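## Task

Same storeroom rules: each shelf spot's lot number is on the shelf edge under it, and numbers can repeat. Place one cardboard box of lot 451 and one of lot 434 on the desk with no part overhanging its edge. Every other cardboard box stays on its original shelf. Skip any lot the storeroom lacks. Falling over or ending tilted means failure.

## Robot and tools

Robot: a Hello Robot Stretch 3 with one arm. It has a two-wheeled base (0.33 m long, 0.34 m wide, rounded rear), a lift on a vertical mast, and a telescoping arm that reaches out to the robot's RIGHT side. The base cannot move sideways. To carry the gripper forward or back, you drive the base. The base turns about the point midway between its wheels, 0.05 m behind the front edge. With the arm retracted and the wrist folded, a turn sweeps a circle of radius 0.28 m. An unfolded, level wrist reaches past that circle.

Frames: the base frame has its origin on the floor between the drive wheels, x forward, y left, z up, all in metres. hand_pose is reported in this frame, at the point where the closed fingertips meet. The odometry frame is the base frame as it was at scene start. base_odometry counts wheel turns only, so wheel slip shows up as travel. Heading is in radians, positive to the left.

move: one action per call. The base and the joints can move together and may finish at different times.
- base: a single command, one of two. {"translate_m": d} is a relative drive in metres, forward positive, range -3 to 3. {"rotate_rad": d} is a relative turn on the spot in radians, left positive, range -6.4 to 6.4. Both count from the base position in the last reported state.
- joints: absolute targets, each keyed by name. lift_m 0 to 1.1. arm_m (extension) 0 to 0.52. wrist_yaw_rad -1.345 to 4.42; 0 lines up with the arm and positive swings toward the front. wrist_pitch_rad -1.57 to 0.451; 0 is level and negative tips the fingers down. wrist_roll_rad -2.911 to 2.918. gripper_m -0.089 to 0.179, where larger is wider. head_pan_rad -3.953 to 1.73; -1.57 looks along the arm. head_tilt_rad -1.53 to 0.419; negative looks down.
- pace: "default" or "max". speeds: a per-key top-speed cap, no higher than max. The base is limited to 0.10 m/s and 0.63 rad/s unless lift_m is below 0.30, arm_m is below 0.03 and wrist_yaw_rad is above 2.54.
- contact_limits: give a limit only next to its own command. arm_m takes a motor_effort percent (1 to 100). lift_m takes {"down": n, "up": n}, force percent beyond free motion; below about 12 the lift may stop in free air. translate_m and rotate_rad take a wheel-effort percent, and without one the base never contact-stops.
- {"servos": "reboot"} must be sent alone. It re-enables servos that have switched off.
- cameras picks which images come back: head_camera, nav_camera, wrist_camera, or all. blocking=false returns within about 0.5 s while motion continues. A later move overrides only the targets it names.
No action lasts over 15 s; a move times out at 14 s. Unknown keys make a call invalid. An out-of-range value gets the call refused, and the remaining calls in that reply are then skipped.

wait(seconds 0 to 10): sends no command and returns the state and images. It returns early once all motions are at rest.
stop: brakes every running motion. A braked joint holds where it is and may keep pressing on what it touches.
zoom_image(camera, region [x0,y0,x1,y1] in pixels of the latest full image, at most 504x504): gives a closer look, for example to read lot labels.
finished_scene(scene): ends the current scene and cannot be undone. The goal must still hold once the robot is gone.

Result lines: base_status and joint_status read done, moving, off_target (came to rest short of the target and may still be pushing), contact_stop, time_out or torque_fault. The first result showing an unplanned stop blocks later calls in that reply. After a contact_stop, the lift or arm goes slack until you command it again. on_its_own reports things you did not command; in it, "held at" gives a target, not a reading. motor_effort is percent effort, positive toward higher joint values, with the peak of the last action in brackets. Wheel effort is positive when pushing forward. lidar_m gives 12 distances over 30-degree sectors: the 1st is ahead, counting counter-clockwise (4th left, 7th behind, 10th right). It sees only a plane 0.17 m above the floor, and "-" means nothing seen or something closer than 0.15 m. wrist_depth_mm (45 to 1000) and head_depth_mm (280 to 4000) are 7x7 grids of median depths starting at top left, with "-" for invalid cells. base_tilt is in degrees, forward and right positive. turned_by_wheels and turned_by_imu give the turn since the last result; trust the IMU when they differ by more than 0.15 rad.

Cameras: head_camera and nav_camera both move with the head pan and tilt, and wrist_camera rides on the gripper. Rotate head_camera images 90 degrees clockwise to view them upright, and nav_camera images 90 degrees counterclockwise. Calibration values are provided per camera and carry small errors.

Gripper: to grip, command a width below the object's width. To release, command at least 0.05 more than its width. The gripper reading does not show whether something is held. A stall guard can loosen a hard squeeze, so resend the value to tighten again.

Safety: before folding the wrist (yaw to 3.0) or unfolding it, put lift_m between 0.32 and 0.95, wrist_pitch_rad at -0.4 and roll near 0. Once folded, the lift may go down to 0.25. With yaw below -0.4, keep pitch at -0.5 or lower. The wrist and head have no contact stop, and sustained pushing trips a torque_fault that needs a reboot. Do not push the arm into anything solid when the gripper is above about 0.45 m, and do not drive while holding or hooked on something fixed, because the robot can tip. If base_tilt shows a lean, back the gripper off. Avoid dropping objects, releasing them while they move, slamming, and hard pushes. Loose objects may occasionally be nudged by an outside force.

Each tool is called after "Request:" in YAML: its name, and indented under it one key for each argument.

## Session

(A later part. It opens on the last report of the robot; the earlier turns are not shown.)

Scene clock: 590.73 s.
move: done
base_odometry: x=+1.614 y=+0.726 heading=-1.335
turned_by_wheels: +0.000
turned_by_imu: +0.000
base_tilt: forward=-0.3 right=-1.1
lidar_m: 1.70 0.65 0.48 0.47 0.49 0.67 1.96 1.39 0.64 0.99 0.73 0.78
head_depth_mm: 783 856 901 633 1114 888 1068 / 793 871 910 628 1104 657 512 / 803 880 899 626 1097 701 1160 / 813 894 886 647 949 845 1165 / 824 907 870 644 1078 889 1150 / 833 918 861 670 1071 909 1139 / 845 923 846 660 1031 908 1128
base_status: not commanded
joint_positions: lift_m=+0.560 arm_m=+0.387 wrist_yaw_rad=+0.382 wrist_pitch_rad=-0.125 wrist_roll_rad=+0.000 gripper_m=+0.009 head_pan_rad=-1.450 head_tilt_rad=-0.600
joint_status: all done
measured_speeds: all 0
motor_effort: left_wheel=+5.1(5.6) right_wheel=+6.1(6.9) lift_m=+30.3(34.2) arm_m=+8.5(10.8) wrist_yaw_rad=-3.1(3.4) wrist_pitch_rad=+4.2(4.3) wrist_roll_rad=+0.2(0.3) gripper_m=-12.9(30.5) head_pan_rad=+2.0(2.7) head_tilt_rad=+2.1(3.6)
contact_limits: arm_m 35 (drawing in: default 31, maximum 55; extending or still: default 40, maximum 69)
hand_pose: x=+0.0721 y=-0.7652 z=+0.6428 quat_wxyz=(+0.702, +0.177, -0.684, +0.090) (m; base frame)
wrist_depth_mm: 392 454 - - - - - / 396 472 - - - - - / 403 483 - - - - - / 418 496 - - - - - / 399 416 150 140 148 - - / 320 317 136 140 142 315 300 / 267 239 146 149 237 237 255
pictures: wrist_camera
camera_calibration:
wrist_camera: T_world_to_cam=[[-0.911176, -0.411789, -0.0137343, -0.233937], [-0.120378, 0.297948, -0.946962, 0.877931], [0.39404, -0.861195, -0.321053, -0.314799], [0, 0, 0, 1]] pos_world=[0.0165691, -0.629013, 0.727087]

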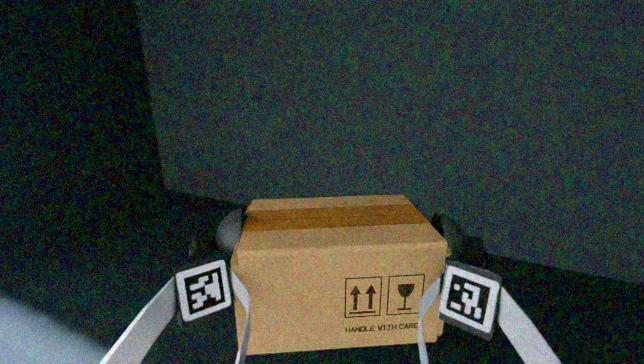

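Request:
move:
  joints: {"arm_m": 0.0}
  speeds: {"arm_m": 0.25}
  cameras: ["wrist_camera"]

Request:
move:
  base: {"translate_m": -1.3}
  joints: {"lift_m": 0.8, "wrist_yaw_rad": 0.0}
  cameras: ["nav_camera"]

Request:
move:
  base: {"translate_m": -0.44}
  cameras: ["nav_camera", "wrist_camera"]

Scene clock: 610.03 s.
move: done
base_odometry: x=+1.614 y=+0.726 heading=-1.335
turned_by_wheels: +0.000
turned_by_imu: +0.000
base_tilt: forward=-0.3 right=-1.2
lidar_m: 1.70 0.65 0.48 0.47 0.49 0.67 1.96 1.38 0.64 0.99 0.73 0.78
head_depth_mm: 783 853 905 633 1107 886 1092 / 792 870 918 630 1104 880 1143 / 801 880 902 623 1098 876 1160 / 813 892 886 647 1087 874 1081 / 826 907 871 643 1077 888 620 / 834 917 858 670 1072 909 1145 / 849 920 848 663 1030 907 1129
base_status: not commanded
joint_positions: lift_m=+0.560 arm_m=+0.001 wrist_yaw_rad=+0.382 wrist_pitch_rad=-0.125 wrist_roll_rad=+0.000 gripper_m=+0.009 head_pan_rad=-1.450 head_tilt_rad=-0.600
joint_status: all done
measured_speeds: all 0
motor_effort: left_wheel=+5.4(5.7) right_wheel=+5.8(7.0) lift_m=+30.8(32.1) arm_m=-12.9(14.5) wrist_yaw_rad=-1.3(3.6) wrist_pitch_rad=+4.3(4.3) wrist_roll_rad=-0.2(0.3) gripper_m=-13.0(13.5) head_pan_rad=+1.9(2.6) head_tilt_rad=+1.2(2.8)
hand_pose: x=+0.0721 y=-0.3787 z=+0.6428 quat_wxyz=(+0.702, +0.178, -0.684, +0.090) (m; base frame)
wrist_depth_mm: 468 472 - - - - - / - 479 - - - - - / 801 493 - - - - - / - 511 - - 507 544 546 / - 525 151 139 148 415 413 / - 560 136 140 142 317 314 / - - 143 148 151 118 278
pictures: wrist_camera
camera_calibration:
wrist_camera: T_world_to_cam=[[-0.911196, -0.411746, -0.0137102, -0.0748288], [-0.120476, 0.298143, -0.946888, 0.762799], [0.393965, -0.861148, -0.321272, 0.0181389], [0, 0, 0, 1]] pos_world=[0.0165692, -0.242614, 0.727087]

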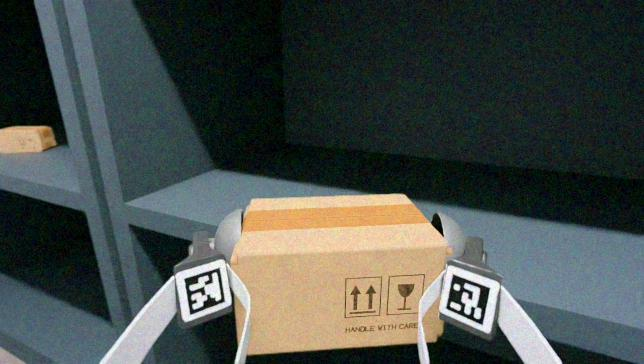

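Scene clock: 624.17 s.
move: done
base_odometry: x=+1.310 y=+1.990 heading=-1.334
turned_by_wheels: +0.000
turned_by_imu: +0.000
base_tilt: forward=-0.3 right=-1.2
lidar_m: 1.79 0.69 0.51 0.49 0.51 0.71 1.05 1.10 1.52 0.52 1.01 0.99
head_depth_mm: 2606 2822 3111 2512 1866 1509 1248 / 399 456 3097 2507 1855 1404 1212 / 779 845 734 563 635 498 314 / 796 872 884 616 1089 802 1103 / 803 885 872 641 1078 867 1141 / 815 898 858 634 1073 883 1144 / 826 912 846 658 1069 883 1139
base_status: done
joint_positions: lift_m=+0.800 arm_m=+0.001 wrist_yaw_rad=+0.002 wrist_pitch_rad=-0.126 wrist_roll_rad=+0.000 gripper_m=+0.009 head_pan_rad=-1.450 head_tilt_rad=-0.600
joint_status: all done
measured_speeds: all 0
motor_effort: left_wheel=-1.4(10.5) right_wheel=-11.0(14.0) lift_m=+24.9(34.7) arm_m=+0.5(13.0) wrist_yaw_rad=-1.5(8.5) wrist_pitch_rad=+4.3(4.4) wrist_roll_rad=+0.2(0.4) gripper_m=-13.1(13.9) head_pan_rad=+0.6(2.5) head_tilt_rad=+0.2(2.4)
hand_pose: x=-0.0209 y=-0.3968 z=+0.8827 quat_wxyz=(+0.706, +0.045, -0.705, -0.044) (m; base frame)
wrist_depth_mm: 418 257 253 248 - - - / 267 264 259 257 - - - / - - - 271 - - - / - - - 282 - - - / - - 148 139 147 - - / - - 136 140 142 - - / 513 98 142 148 - - -
pictures: nav_camera (sideways)
camera_calibration:
nav_camera: T_world_to_cam=[[0.0823389, -0.536494, 0.839878, -1.05026], [-0.990372, -0.138147, 0.0088475, 0.0447247], [0.11128, -0.83252, -0.542704, 0.658841], [0, 0, 0, 1]] pos_world=[0.0574557, -0.00878395, 1.23925]

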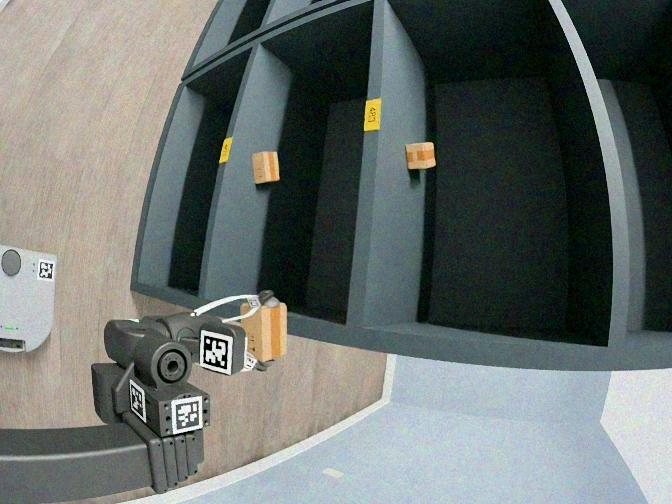

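Scene clock: 629.70 s.
move: done
base_odometry: x=+1.207 y=+2.418 heading=-1.334
turned_by_wheels: +0.000
turned_by_imu: +0.000
base_tilt: forward=-0.4 right=-1.3
lidar_m: 1.81 0.69 0.51 0.50 0.52 0.64 0.61 0.64 0.89 2.56 0.65 1.38
head_depth_mm: 2607 2755 2645 2293 1882 1496 1247 / 2642 2913 3117 2486 1872 1411 1213 / 2647 2903 3199 2490 1846 499 314 / 2723 2951 3216 2442 1827 1351 1165 / 2762 2976 3211 2422 1833 1460 1218 / 2774 2988 3334 2295 1647 1359 1221 / 785 818 853 898 946 1000 1063
base_status: done
joint_positions: lift_m=+0.800 arm_m=+0.001 wrist_yaw_rad=+0.002 wrist_pitch_rad=-0.126 wrist_roll_rad=+0.000 gripper_m=+0.009 head_pan_rad=-1.450 head_tilt_rad=-0.600
joint_status: not commanded
measured_speeds: all 0
motor_effort: left_wheel=-6.5(10.5) right_wheel=-4.4(13.9) lift_m=+25.3(25.9) arm_m=+5.1(6.0) wrist_yaw_rad=-2.6(3.9) wrist_pitch_rad=+4.3(4.4) wrist_roll_rad=-0.1(0.4) gripper_m=-13.2(13.8) head_pan_rad=+0.7(1.5) head_tilt_rad=+0.5(1.3)
hand_pose: x=-0.0209 y=-0.3968 z=+0.8827 quat_wxyz=(+0.706, +0.045, -0.705, -0.044) (m; base frame)
wrist_depth_mm: - - - - - - - / - - - - - - - / - - - - - - - / - - - - - - - / - - 148 139 147 - - / - - 136 140 142 - - / - - 144 149 - - -
pictures: nav_camera (sideways), wrist_camera
camera_calibration:
nav_camera: T_world_to_cam=[[0.0823389, -0.536494, 0.839878, -1.05026], [-0.990372, -0.138147, 0.0088475, 0.0447247], [0.11128, -0.83252, -0.542704, 0.658841], [0, 0, 0, 1]] pos_world=[0.0574557, -0.00878395, 1.23925]
wrist_camera: T_world_to_cam=[[-0.998899, -0.0448583, -0.0137654, -0.0199588], [-0.00139725, 0.321668, -0.946851, 0.995911], [0.0469021, -0.945789, -0.321376, 0.0755572], [0, 0, 0, 1]] pos_world=[-0.0220891, -0.249787, 0.966987]

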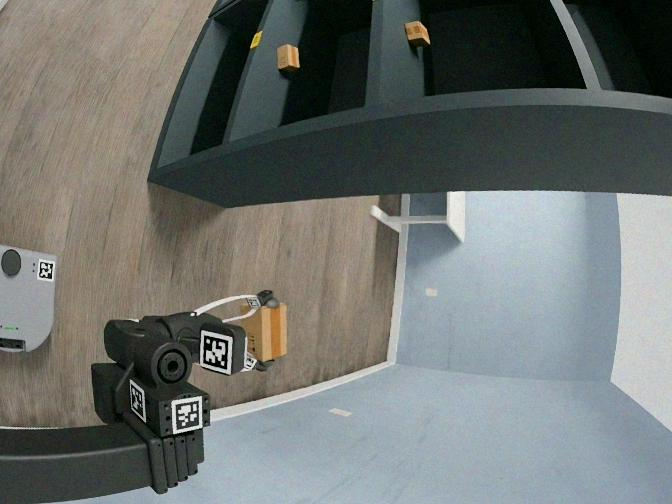

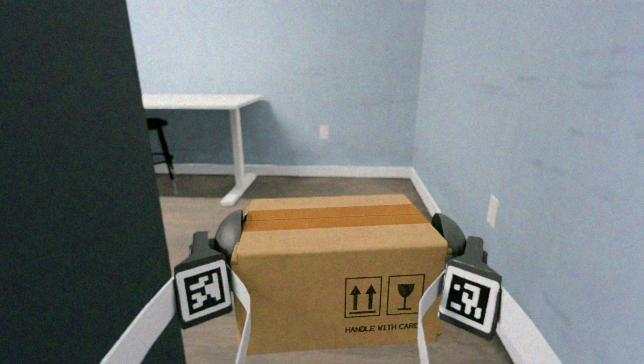

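Request:
move:
  base: {"rotate_rad": -1.615}
  joints: {"head_pan_rad": 0.0, "head_tilt_rad": -0.3}
  cameras: ["nav_camera"]

Scene clock: 650.47 s.
move: done
base_odometry: x=+1.207 y=+2.418 heading=-2.949
turned_by_wheels: -1.615
turned_by_imu: -1.589
base_tilt: forward=-0.3 right=-1.2
lidar_m: 2.28 0.65 1.35 2.04 0.72 0.52 0.50 0.52 0.64 0.61 0.64 0.86
head_depth_mm: 1675 1633 1610 1589 1564 1547 1468 / 2417 2352 2313 2251 2215 1932 1552 / 2827 2939 3080 3192 2911 2011 1539 / 2785 2926 3113 3253 2867 2000 1549 / 2820 2932 3068 3254 2833 1996 1537 / 2787 2946 3066 3231 2840 1988 1527 / 2802 2916 3059 3149 2803 1971 1521
base_status: done
joint_positions: lift_m=+0.800 arm_m=+0.001 wrist_yaw_rad=+0.002 wrist_pitch_rad=-0.126 wrist_roll_rad=+0.000 gripper_m=+0.009 head_pan_rad=+0.001 head_tilt_rad=-0.299
joint_status: all done
measured_speeds: all 0
motor_effort: left_wheel=+8.8(11.9) right_wheel=-9.5(14.2) lift_m=+25.4(26.3) arm_m=+2.7(9.5) wrist_yaw_rad=-1.9(3.5) wrist_pitch_rad=+4.3(4.3) wrist_roll_rad=+0.1(0.3) gripper_m=-13.1(13.7) head_pan_rad=-3.1(5.2) head_tilt_rad=-3.3(6.7)
hand_pose: x=-0.0210 y=-0.3968 z=+0.8827 quat_wxyz=(+0.706, +0.045, -0.705, -0.044) (m; base frame)
wrist_depth_mm: 344 342 339 338 333 328 327 / 363 358 355 350 348 345 339 / 378 372 368 370 366 363 357 / 398 394 390 383 384 378 376 / 419 416 150 140 148 398 395 / 449 435 136 140 142 414 415 / 469 464 144 149 453 435 439
pictures: nav_camera (sideways)
camera_calibration:
nav_camera: T_world_to_cam=[[0.26918, 0.0172758, 0.962935, -1.21195], [0.015146, -0.999791, 0.0137031, 0.0322754], [0.962971, 0.0108961, -0.269386, 0.297964], [0, 0, 0, 1]] pos_world=[0.0388133, 0.0499595, 1.24685]

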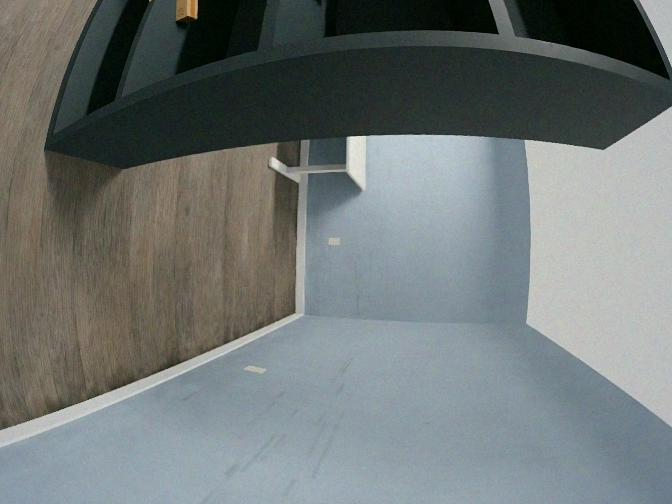

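Request:
move:
  base: {"translate_m": 1.3}
  cameras: []

Request:
move:
  base: {"translate_m": 0.86}
  cameras: ["nav_camera"]

Scene clock: 672.10 s.
move: done
base_odometry: x=-0.069 y=+2.169 heading=-2.949
turned_by_wheels: +0.000
turned_by_imu: +0.000
base_tilt: forward=-0.4 right=-1.1
lidar_m: 1.96 1.71 2.55 1.34 0.53 0.59 1.79 0.86 0.62 0.60 0.62 0.84
head_depth_mm: 1615 1591 1561 1542 1527 1500 1449 / 1708 1781 1869 1957 2032 1942 1548 / 1700 1779 1877 1968 2049 2022 1538 / 1702 1779 1856 1956 2065 1992 1542 / 1693 1768 1862 1941 2054 1989 1536 / 1697 1761 1840 1960 2046 1980 1523 / 1670 1752 1831 1935 2021 1968 1516
base_status: done
joint_positions: lift_m=+0.800 arm_m=+0.001 wrist_yaw_rad=+0.002 wrist_pitch_rad=-0.126 wrist_roll_rad=+0.000 gripper_m=+0.009 head_pan_rad=+0.000 head_tilt_rad=-0.300
joint_status: not commanded
measured_speeds: all 0
motor_effort: left_wheel=+8.2(13.5) right_wheel=+0.7(11.1) lift_m=+27.7(28.1) arm_m=-6.5(13.4) wrist_yaw_rad=-1.8(4.0) wrist_pitch_rad=+4.3(4.4) wrist_roll_rad=+0.1(0.3) gripper_m=-13.1(14.0) head_pan_rad=-2.9(3.8) head_tilt_rad=+1.3(3.8)
hand_pose: x=-0.0210 y=-0.3968 z=+0.8827 quat_wxyz=(+0.706, +0.045, -0.705, -0.044) (m; base frame)
wrist_depth_mm: 331 326 324 322 317 316 311 / 344 341 339 337 333 328 326 / 361 359 355 351 352 346 343 / 379 377 373 368 365 362 358 / 402 397 151 139 148 380 376 / 426 420 136 140 142 401 395 / 449 449 144 149 433 414 420
pictures: none
No camera images: "cameras" was empty.

Scene clock: 681.83 s.
move: done
base_odometry: x=-0.913 y=+2.004 heading=-2.949
turned_by_wheels: +0.000
turned_by_imu: +0.001
base_tilt: forward=-0.2 right=-1.2
lidar_m: 1.11 1.14 1.04 1.69 1.69 1.26 1.62 0.85 0.61 0.59 0.61 0.83
head_depth_mm: 952 992 1045 1103 1159 1226 1302 / 945 989 1043 1097 1158 1228 1302 / 946 991 1040 1086 1149 1215 1299 / 944 987 1033 1087 1147 1213 1283 / 940 982 1029 1087 1141 1211 1286 / 938 982 1026 1080 1137 1206 1282 / 932 977 1023 1076 1134 1196 1271
base_status: done
joint_positions: lift_m=+0.800 arm_m=+0.001 wrist_yaw_rad=+0.002 wrist_pitch_rad=-0.126 wrist_roll_rad=+0.000 gripper_m=+0.009 head_pan_rad=+0.000 head_tilt_rad=-0.300
joint_status: not commanded
measured_speeds: all 0
motor_effort: left_wheel=+3.0(13.2) right_wheel=+7.3(10.5) lift_m=+28.5(28.9) arm_m=-1.1(7.0) wrist_yaw_rad=-2.3(3.5) wrist_pitch_rad=+4.3(4.4) wrist_roll_rad=-0.2(0.3) gripper_m=-13.0(13.8) head_pan_rad=-3.0(3.4) head_tilt_rad=+3.5(3.9)
hand_pose: x=-0.0210 y=-0.3968 z=+0.8827 quat_wxyz=(+0.706, +0.045, -0.705, -0.044) (m; base frame)
wrist_depth_mm: 319 317 316 311 308 306 303 / 335 331 330 325 322 319 317 / 354 350 347 342 337 334 332 / 369 366 363 357 355 353 349 / 393 387 151 139 148 365 367 / 414 402 136 140 142 382 387 / 436 431 144 149 422 124 410
pictures: nav_camera (sideways)
camera_calibration:
nav_camera: T_world_to_cam=[[0.27057, 0.0170553, 0.962549, -1.21141], [0.0143375, -0.999804, 0.0136852, 0.0322266], [0.962594, 0.0100978, -0.270761, 0.299711], [0, 0, 0, 1]] pos_world=[0.0388085, 0.0498547, 1.24675]

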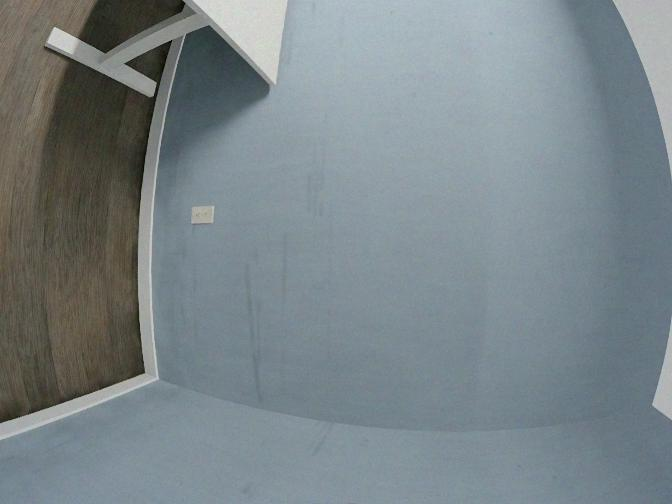

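Request:
move:
  base: {"translate_m": 0.04}
  cameras: []

Request:
move:
  base: {"rotate_rad": 1.61}
  joints: {"head_pan_rad": -0.9, "head_tilt_rad": -0.5}

Scene clock: 690.40 s.
move: done
base_odometry: x=-0.952 y=+1.996 heading=-2.949
turned_by_wheels: +0.000
turned_by_imu: +0.000
base_tilt: forward=-0.3 right=-1.0
lidar_m: 1.07 1.10 1.03 1.67 1.74 1.29 1.62 0.84 0.61 0.59 0.61 0.83
head_depth_mm: 915 958 1005 1057 1113 1182 1258 / 911 952 1000 1054 1118 1175 1252 / 908 950 997 1054 1110 1176 1247 / 908 950 996 1046 1106 1168 1239 / 901 944 994 1039 1097 1165 1238 / 900 944 988 1042 1100 1157 1234 / 898 943 987 1039 1095 1155 1219
base_status: done
joint_positions: lift_m=+0.800 arm_m=+0.001 wrist_yaw_rad=+0.002 wrist_pitch_rad=-0.126 wrist_roll_rad=+0.000 gripper_m=+0.009 head_pan_rad=+0.000 head_tilt_rad=-0.300
joint_status: not commanded
measured_speeds: all 0
motor_effort: left_wheel=+6.6(9.1) right_wheel=+3.4(9.9) lift_m=+28.6(29.8) arm_m=+0.8(1.2) wrist_yaw_rad=-3.1(3.4) wrist_pitch_rad=+4.3(4.3) wrist_roll_rad=+0.1(0.4) gripper_m=-13.1(14.0) head_pan_rad=-2.8(3.2) head_tilt_rad=+4.8(5.5)
hand_pose: x=-0.0210 y=-0.3968 z=+0.8827 quat_wxyz=(+0.706, +0.045, -0.705, -0.044) (m; base frame)
wrist_depth_mm: 318 319 312 310 310 307 303 / 335 331 328 326 321 320 317 / 352 349 344 342 336 333 332 / 369 368 361 357 354 351 347 / 390 386 150 140 148 366 365 / 411 401 136 140 142 382 384 / 436 428 144 149 417 124 409
pictures: none
No camera images: "cameras" was empty.

Scene clock: 694.07 s.
move: done
base_odometry: x=-0.952 y=+1.996 heading=-1.339
turned_by_wheels: +1.610
turned_by_imu: +1.584
base_tilt: forward=-0.5 right=-1.2
lidar_m: 3.68 1.71 1.29 2.18 0.82 0.61 0.59 0.61 0.85 1.06 1.11 1.03
head_depth_mm: 918 970 1033 1102 1185 1280 1312 / 983 1044 1115 1194 1297 1415 1316 / 1046 1126 1208 1303 1428 1511 1312 / 1136 1219 1320 1393 1571 1606 1305 / 1224 1336 1443 1316 1764 1564 1303 / 1338 1454 1620 1300 1184 1390 1295 / 1480 1641 1786 1281 996 1580 1259
base_status: done
joint_positions: lift_m=+0.800 arm_m=+0.001 wrist_yaw_rad=+0.002 wrist_pitch_rad=-0.126 wrist_roll_rad=+0.000 gripper_m=+0.009 head_pan_rad=-0.901 head_tilt_rad=-0.500
joint_status: all done
measured_speeds: all 0
motor_effort: left_wheel=-9.1(12.7) right_wheel=+7.8(12.7) lift_m=+29.3(29.6) arm_m=-5.3(5.8) wrist_yaw_rad=-2.1(3.1) wrist_pitch_rad=+4.2(4.4) wrist_roll_rad=-0.1(0.3) gripper_m=-13.3(13.7) head_pan_rad=+3.1(5.2) head_tilt_rad=-4.2(7.9)
hand_pose: x=-0.0211 y=-0.3968 z=+0.8827 quat_wxyz=(+0.706, +0.045, -0.705, -0.044) (m; base frame)
wrist_depth_mm: - - - - - - 707 / - - - - - - 739 / - - - - - - 779 / - - - - - - 816 / - - 148 140 148 - 855 / - - 137 140 142 124 - / - - 144 149 - 123 -
pictures: head_camera (sideways), nav_camera (sideways), wrist_camera
camera_calibration:
head_camera: T_world_to_cam=[[-0.30485, 0.310077, -0.90051, 1.18914], [0.799381, 0.597305, -0.0649421, 0.0793194], [0.517742, -0.739648, -0.429959, 0.511991], [0, 0, 0, 1]] pos_world=[0.034023, -0.0374086, 1.29612]
nav_camera: T_world_to_cam=[[0.296632, -0.346874, 0.889769, -1.11662], [-0.773127, -0.634164, 0.0105187, 0.0411465], [0.560611, -0.691024, -0.45629, 0.543643], [0, 0, 0, 1]] pos_world=[0.0582629, 0.0144397, 1.24116]
wrist_camera: T_world_to_cam=[[-0.998922, -0.044349, -0.0137023, -0.0198925], [-0.0012918, 0.321643, -0.94686, 0.995915], [0.0463996, -0.945822, -0.321354, 0.0755163], [0, 0, 0, 1]] pos_world=[-0.0220885, -0.249787, 0.966987]

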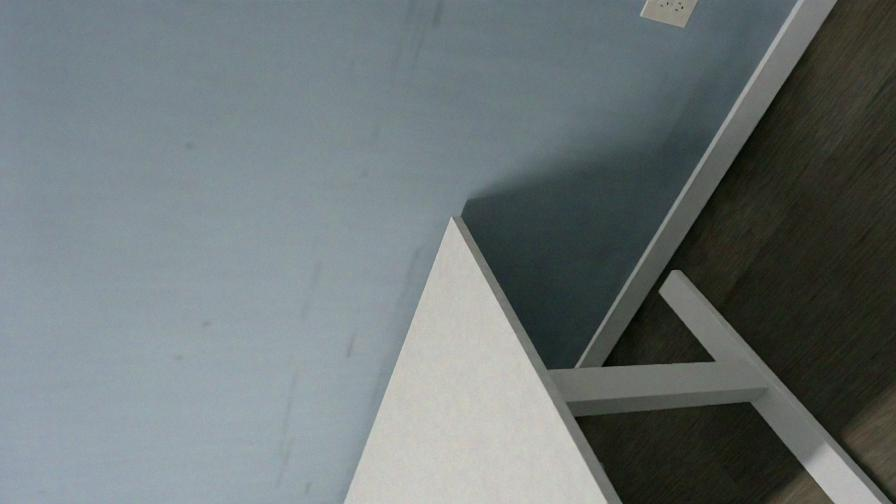

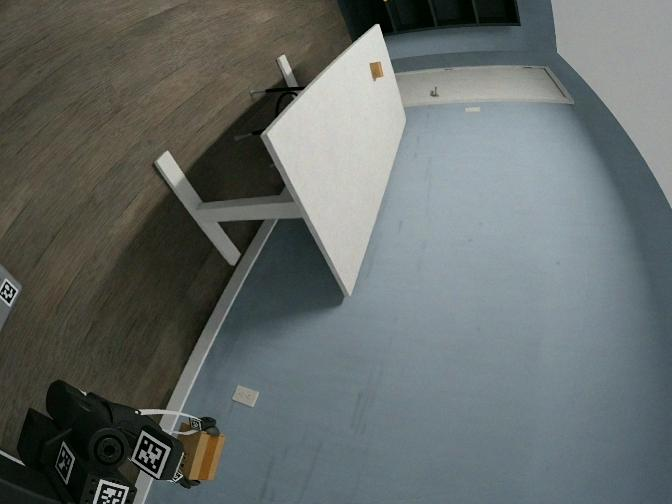

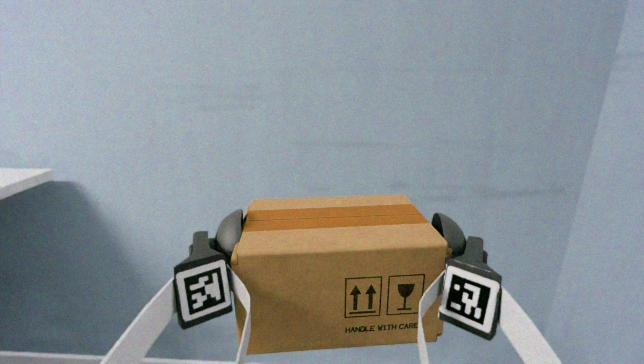

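Request:
move:
  base: {"translate_m": 1.0}
  joints: {"lift_m": 0.76}
  cameras: ["nav_camera"]

Request:
move:
  joints: {"arm_m": 0.17, "lift_m": 0.7}
  cameras: ["nav_camera", "wrist_camera"]

Scene clock: 724.57 s.
move: done
base_odometry: x=-0.723 y=+1.023 heading=-1.339
turned_by_wheels: +0.000
turned_by_imu: +0.000
base_tilt: forward=-0.3 right=-1.0
lidar_m: 2.71 1.69 1.25 1.20 1.25 1.63 1.58 1.52 0.65 0.64 0.66 0.76
head_depth_mm: 925 982 1044 1121 953 733 594 / 990 1058 1133 1194 947 728 591 / 1066 1137 1228 1261 940 723 588 / 1143 1234 1335 1330 933 721 585 / 1240 1346 1470 1312 927 714 615 / 1371 1470 1633 1299 914 712 1225 / 1490 1633 1800 1284 911 758 1287
base_status: done
joint_positions: lift_m=+0.760 arm_m=+0.001 wrist_yaw_rad=+0.002 wrist_pitch_rad=-0.126 wrist_roll_rad=+0.000 gripper_m=+0.009 head_pan_rad=-0.900 head_tilt_rad=-0.500
joint_status: all done
measured_speeds: all 0
motor_effort: left_wheel=+2.8(9.0) right_wheel=+6.3(14.2) lift_m=+30.7(32.2) arm_m=-1.6(13.1) wrist_yaw_rad=-2.3(3.4) wrist_pitch_rad=+4.2(4.4) wrist_roll_rad=-0.2(0.3) gripper_m=-13.1(13.8) head_pan_rad=+3.0(4.2) head_tilt_rad=-3.6(5.2)
hand_pose: x=-0.0211 y=-0.3967 z=+0.8427 quat_wxyz=(+0.706, +0.045, -0.705, -0.044) (m; base frame)
wrist_depth_mm: - - - - - - - / - - - - - - - / - - - - - - - / - - - - - - - / - - 148 140 148 - - / - - 136 140 142 - - / - - 142 148 151 105 -
pictures: nav_camera (sideways)
camera_calibration:
nav_camera: T_world_to_cam=[[0.29687, -0.346705, 0.889755, -1.11658], [-0.772726, -0.634652, 0.0105225, 0.0411921], [0.561037, -0.690661, -0.456317, 0.543714], [0, 0, 0, 1]] pos_world=[0.0582663, 0.0145407, 1.24116]

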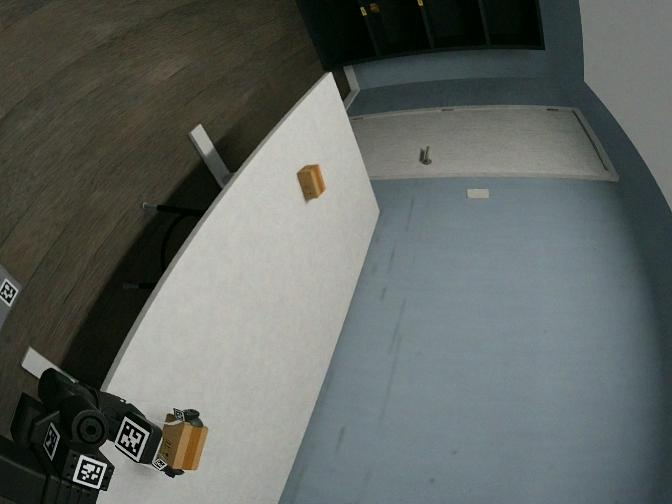

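Scene clock: 727.07 s.
move: done
base_odometry: x=-0.723 y=+1.023 heading=-1.339
turned_by_wheels: +0.000
turned_by_imu: +0.000
base_tilt: forward=-0.3 right=-1.2
lidar_m: 2.71 1.69 1.24 1.20 1.25 1.63 1.58 1.52 0.65 0.64 0.66 0.76
head_depth_mm: 928 988 1045 1123 952 730 593 / 991 1056 1126 1194 948 727 590 / 1061 1136 1227 1268 939 722 588 / 1147 1228 1331 1325 928 719 585 / 1249 1345 1466 1314 924 715 614 / 1362 1482 1632 1303 918 710 1229 / 1491 1633 1803 1283 910 756 1292
base_status: not commanded
joint_positions: lift_m=+0.700 arm_m=+0.170 wrist_yaw_rad=+0.002 wrist_pitch_rad=-0.126 wrist_roll_rad=+0.000 gripper_m=+0.009 head_pan_rad=-0.900 head_tilt_rad=-0.500
joint_status: all done
measured_speeds: all 0
motor_effort: left_wheel=+2.8(3.3) right_wheel=+6.9(7.0) lift_m=+31.2(31.8) arm_m=+13.1(15.2) wrist_yaw_rad=-2.1(3.4) wrist_pitch_rad=+4.3(4.5) wrist_roll_rad=+0.1(0.3) gripper_m=-13.0(13.8) head_pan_rad=+3.4(3.6) head_tilt_rad=-2.9(4.4)
hand_pose: x=-0.0211 y=-0.5661 z=+0.7826 quat_wxyz=(+0.706, +0.045, -0.705, -0.044) (m; base frame)
wrist_depth_mm: - - - - - - - / - - - - - - - / - - - - - - - / - - - - - - - / - - 148 140 148 - - / - - 136 140 142 - - / - - 143 148 151 105 -
pictures: nav_camera (sideways), wrist_camera
camera_calibration:
nav_camera: T_world_to_cam=[[0.29687, -0.346705, 0.889755, -1.11658], [-0.772726, -0.634652, 0.0105225, 0.0411921], [0.561037, -0.690661, -0.456317, 0.543714], [0, 0, 0, 1]] pos_world=[0.0582663, 0.0145407, 1.24116]
wrist_camera: T_world_to_cam=[[-0.998922, -0.0443432, -0.0137263, -0.0287523], [-0.00129223, 0.322153, -0.946687, 0.95578], [0.0464011, -0.945649, -0.321863, -0.116328], [0, 0, 0, 1]] pos_world=[-0.0220885, -0.419187, 0.866988]

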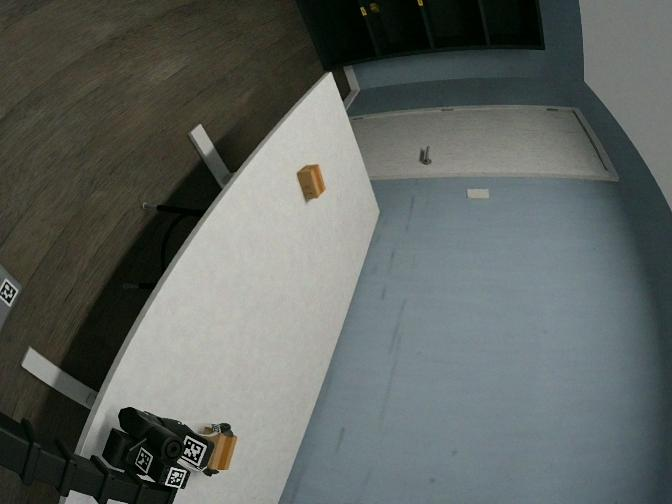

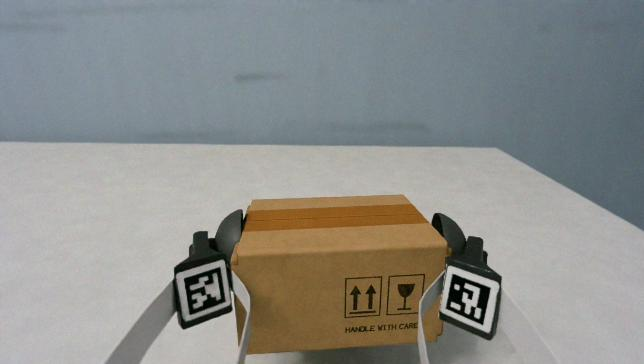

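Request:
move:
  joints: {"lift_m": 0.678}
  speeds: {"lift_m": 0.04}
  cameras: []

Request:
move:
  joints: {"lift_m": 0.672}
  speeds: {"lift_m": 0.03}
  cameras: ["wrist_camera"]

Scene clock: 732.23 s.
move: done
base_odometry: x=-0.723 y=+1.023 heading=-1.339
turned_by_wheels: +0.000
turned_by_imu: +0.000
base_tilt: forward=-0.3 right=-1.2
lidar_m: 2.71 1.68 1.25 1.20 1.25 1.63 1.58 1.51 0.65 0.64 0.66 0.76
head_depth_mm: 925 982 1047 1115 958 734 594 / 988 1055 1128 1200 948 728 592 / 1062 1137 1217 1269 938 721 588 / 1150 1232 1330 1329 931 718 585 / 1238 1338 1478 1318 922 717 616 / 1359 1486 1637 1304 919 710 1222 / 1482 1618 1799 1289 909 757 1286
base_status: not commanded
joint_positions: lift_m=+0.678 arm_m=+0.170 wrist_yaw_rad=+0.002 wrist_pitch_rad=-0.126 wrist_roll_rad=+0.000 gripper_m=+0.009 head_pan_rad=-0.900 head_tilt_rad=-0.500
joint_status: all done
measured_speeds: all 0
motor_effort: left_wheel=+3.2(3.2) right_wheel=+6.2(7.0) lift_m=+24.8(29.4) arm_m=+12.5(13.2) wrist_yaw_rad=-2.4(3.0) wrist_pitch_rad=+4.4(4.4) wrist_roll_rad=+0.1(0.3) gripper_m=-13.1(13.8) head_pan_rad=+3.1(3.3) head_tilt_rad=-3.1(3.7)
hand_pose: x=-0.0211 y=-0.5661 z=+0.7606 quat_wxyz=(+0.706, +0.045, -0.705, -0.044) (m; base frame)
wrist_depth_mm: - - - - - - - / - - - - - - - / - - - - - - - / - - - - - - - / - - 149 140 147 - - / - - 136 140 142 - - / - - 142 148 151 105 -
pictures: none
No camera images: "cameras" was empty.

Scene clock: 732.87 s.
move: done
base_odometry: x=-0.723 y=+1.023 heading=-1.339
turned_by_wheels: +0.000
turned_by_imu: +0.000
base_tilt: forward=-0.3 right=-1.3
lidar_m: 2.70 1.69 1.24 1.20 1.26 1.63 1.58 1.51 0.65 0.64 0.66 0.76
head_depth_mm: 925 982 1046 1114 956 729 594 / 985 1052 1129 1190 946 727 590 / 1059 1136 1221 1265 941 724 589 / 1145 1233 1332 1333 930 717 584 / 1243 1348 1469 1309 928 714 614 / 1367 1485 1632 1297 920 712 1228 / 1484 1633 1799 1287 910 757 1288
base_status: not commanded
joint_positions: lift_m=+0.672 arm_m=+0.170 wrist_yaw_rad=+0.002 wrist_pitch_rad=-0.120 wrist_roll_rad=+0.000 gripper_m=+0.009 head_pan_rad=-0.900 head_tilt_rad=-0.500
joint_status: all done
measured_speeds: all 0
motor_effort: left_wheel=+2.8(3.1) right_wheel=+7.0(7.0) lift_m=+23.8(24.5) arm_m=+13.1(13.3) wrist_yaw_rad=-1.2(2.9) wrist_pitch_rad=+3.3(4.4) wrist_roll_rad=+0.0(0.3) gripper_m=-13.0(13.5) head_pan_rad=+2.9(3.4) head_tilt_rad=-2.8(3.8)
hand_pose: x=-0.0211 y=-0.5665 z=+0.7560 quat_wxyz=(+0.706, +0.043, -0.705, -0.042) (m; base frame)
wrist_depth_mm: - - - - - - - / - - - - - - - / - - - - - - - / - - - - - - - / - - 148 139 148 - - / - - 136 140 142 - - / - - 143 148 152 105 -
pictures: wrist_camera
camera_calibration:
wrist_camera: T_world_to_cam=[[-0.998922, -0.0443899, -0.013574, -0.0292712], [-0.00119294, 0.316877, -0.948466, 0.929086], [0.0464036, -0.947427, -0.316589, -0.130223], [0, 0, 0, 1]] pos_world=[-0.0220885, -0.419082, 0.839582]

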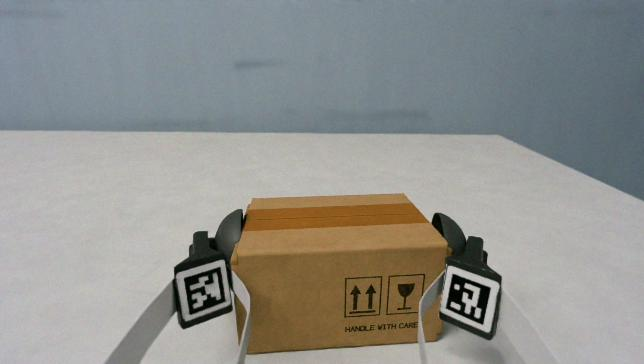

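Request:
move:
  joints: {"lift_m": 0.667}
  speeds: {"lift_m": 0.03}
  cameras: []

Request:
move:
  joints: {"gripper_m": 0.179}
  cameras: ["wrist_camera"]

Request:
move:
  joints: {"arm_m": 0.0}
  cameras: ["head_camera", "nav_camera", "wrist_camera"]

Scene clock: 738.13 s.
move: done
base_odometry: x=-0.723 y=+1.023 heading=-1.339
turned_by_wheels: +0.000
turned_by_imu: +0.000
base_tilt: forward=-0.3 right=-1.2
lidar_m: 2.70 1.69 1.24 1.20 1.25 1.64 1.58 1.51 0.65 0.64 0.66 0.76
head_depth_mm: 927 988 1042 1122 956 732 594 / 990 1061 1132 1204 946 728 592 / 1061 1136 1225 1259 939 722 588 / 1148 1232 1329 1326 936 720 587 / 1239 1339 1464 1324 927 713 614 / 1361 1481 1639 1303 915 711 1234 / 1488 1630 1814 1293 911 759 1294
base_status: not commanded
joint_positions: lift_m=+0.667 arm_m=+0.170 wrist_yaw_rad=+0.002 wrist_pitch_rad=-0.102 wrist_roll_rad=+0.000 gripper_m=+0.009 head_pan_rad=-0.900 head_tilt_rad=-0.500
joint_status: all done
measured_speeds: all 0
motor_effort: left_wheel=+2.8(3.2) right_wheel=+6.1(6.9) lift_m=+21.3(25.0) arm_m=+12.1(12.9) wrist_yaw_rad=-2.5(2.8) wrist_pitch_rad=-0.1(3.2) wrist_roll_rad=-0.1(0.2) gripper_m=-13.2(13.7) head_pan_rad=+2.4(2.8) head_tilt_rad=-2.8(3.6)
hand_pose: x=-0.0211 y=-0.5674 z=+0.7557 quat_wxyz=(+0.707, +0.037, -0.706, -0.036) (m; base frame)
wrist_depth_mm: - - - - - - - / - - - - - - - / - - - - - - - / - - - - - - - / - - 149 139 147 - - / - - 136 140 142 - - / - - 143 148 151 105 -
pictures: none
No camera images: "cameras" was empty.

Scene clock: 740.37 s.
move: done
base_odometry: x=-0.723 y=+1.023 heading=-1.339
turned_by_wheels: +0.000
turned_by_imu: +0.000
base_tilt: forward=-0.3 right=-1.1
lidar_m: 2.70 1.69 1.24 1.20 1.25 1.63 1.58 1.51 0.65 0.64 0.66 0.76
head_depth_mm: 928 982 1047 1117 959 732 594 / 991 1051 1125 1190 951 727 591 / 1063 1141 1225 1269 937 721 588 / 1143 1233 1331 1327 935 717 586 / 1246 1348 1473 1318 924 714 615 / 1357 1482 1639 1306 916 711 1228 / 1480 1620 1808 1288 916 755 1287
base_status: not commanded
joint_positions: lift_m=+0.667 arm_m=+0.170 wrist_yaw_rad=-0.002 wrist_pitch_rad=-0.114 wrist_roll_rad=+0.000 gripper_m=+0.179 head_pan_rad=-0.900 head_tilt_rad=-0.500
joint_status: all done
measured_speeds: all 0
motor_effort: left_wheel=+3.0(3.3) right_wheel=+7.1(7.2) lift_m=+26.1(26.7) arm_m=+11.8(12.5) wrist_yaw_rad=+0.7(2.8) wrist_pitch_rad=+2.1(2.3) wrist_roll_rad=-0.1(0.4) gripper_m=+0.7(84.3) head_pan_rad=+2.5(3.2) head_tilt_rad=-2.9(3.5)
hand_pose: x=-0.0219 y=-0.5668 z=+0.7525 quat_wxyz=(+0.706, +0.040, -0.706, -0.041) (m; base frame)
wrist_depth_mm: - - - - - - - / - - - - - - - / - - - - - - - / - - - 186 - - - / - 142 139 140 140 - - / - 126 139 141 146 - - / - - - 148 151 - 105
pictures: wrist_camera
camera_calibration:
wrist_camera: T_world_to_cam=[[-0.999057, -0.0413392, -0.0132456, -0.0287174], [-0.000266558, 0.310969, -0.95042, 0.924018], [0.0434086, -0.949521, -0.310687, -0.137278], [0, 0, 0, 1]] pos_world=[-0.0224849, -0.418877, 0.835175]

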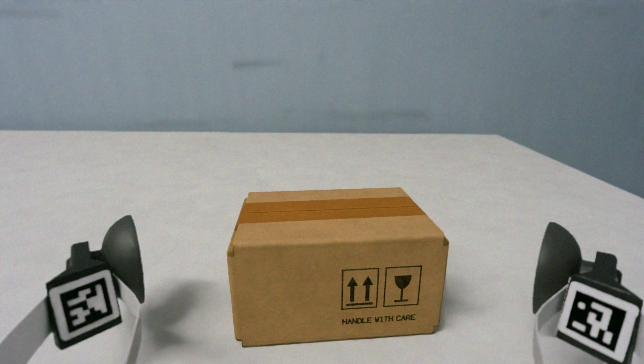

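Scene clock: 742.87 s.
move: done
base_odometry: x=-0.723 y=+1.023 heading=-1.339
turned_by_wheels: +0.000
turned_by_imu: +0.000
base_tilt: forward=-0.4 right=-1.2
lidar_m: 2.71 1.69 1.24 1.20 1.25 1.63 1.58 1.52 0.65 0.64 0.66 0.76
head_depth_mm: 929 980 1047 1120 954 731 595 / 989 1056 1128 1200 942 727 591 / 1060 1138 1220 1266 943 720 589 / 1143 1236 1337 1329 931 719 584 / 1242 1353 1468 1322 920 712 615 / 1357 1479 1641 1305 919 708 1230 / 1486 1640 1794 1282 910 756 1288
base_status: not commanded
joint_positions: lift_m=+0.667 arm_m=+0.001 wrist_yaw_rad=-0.002 wrist_pitch_rad=-0.115 wrist_roll_rad=+0.000 gripper_m=+0.179 head_pan_rad=-0.900 head_tilt_rad=-0.500
joint_status: all done
measured_speeds: all 0
motor_effort: left_wheel=+3.0(3.3) right_wheel=+6.5(7.5) lift_m=+31.4(31.4) arm_m=-13.0(14.3) wrist_yaw_rad=+1.2(2.4) wrist_pitch_rad=+2.3(2.4) wrist_roll_rad=-0.2(0.4) gripper_m=+0.8(1.2) head_pan_rad=+2.4(3.1) head_tilt_rad=-2.7(3.5)
hand_pose: x=-0.0219 y=-0.3973 z=+0.7524 quat_wxyz=(+0.706, +0.040, -0.706, -0.041) (m; base frame)
wrist_depth_mm: - - - - - - - / - - - - - - - / - - - 323 - - - / - - - 302 - - - / - 142 - - - - - / - 126 - - - - - / - - - - - - 105
pictures: head_camera (sideways), nav_camera (sideways), wrist_camera
camera_calibration:
head_camera: T_world_to_cam=[[-0.305005, 0.309926, -0.90051, 1.18914], [0.799055, 0.597743, -0.0649187, 0.0793158], [0.518153, -0.739357, -0.429963, 0.511994], [0, 0, 0, 1]] pos_world=[0.0340235, -0.0374079, 1.29612]
nav_camera: T_world_to_cam=[[0.29687, -0.346705, 0.889755, -1.11658], [-0.772726, -0.634652, 0.0105225, 0.0411921], [0.561037, -0.690661, -0.456317, 0.543714], [0, 0, 0, 1]] pos_world=[0.0582663, 0.0145407, 1.24116]
wrist_camera: T_world_to_cam=[[-0.999057, -0.0413299, -0.0132761, -0.0216868], [-0.000262176, 0.311571, -0.950223, 0.871327], [0.043409, -0.949324, -0.311288, 0.024121], [0, 0, 0, 1]] pos_world=[-0.0224849, -0.249478, 0.835175]

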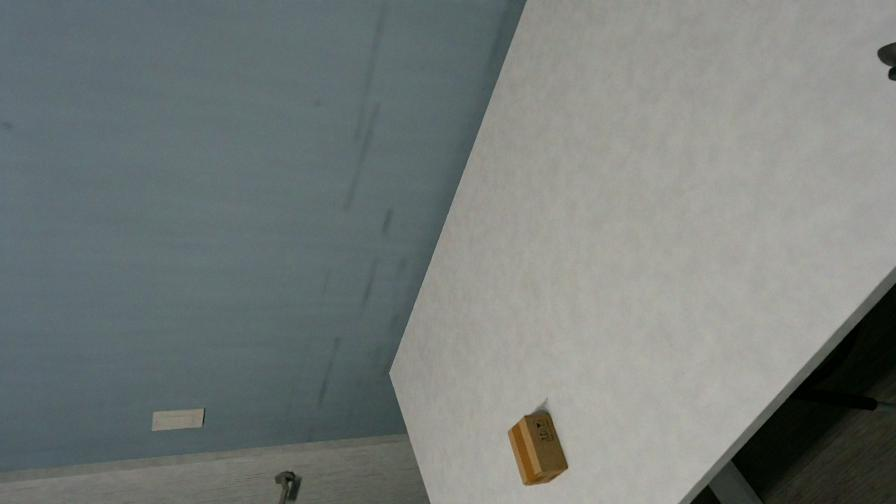

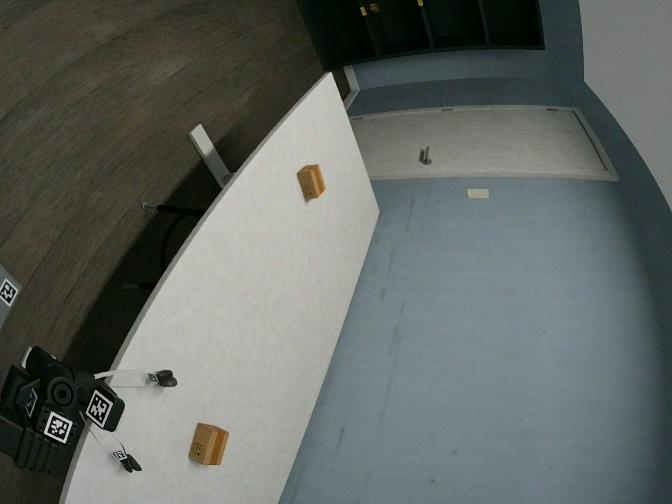

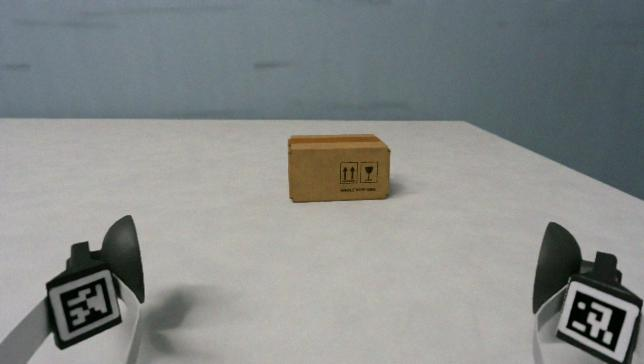

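Both placed.

Request:
finished_scene:
  scene: 2

The scene is finished: the task was done.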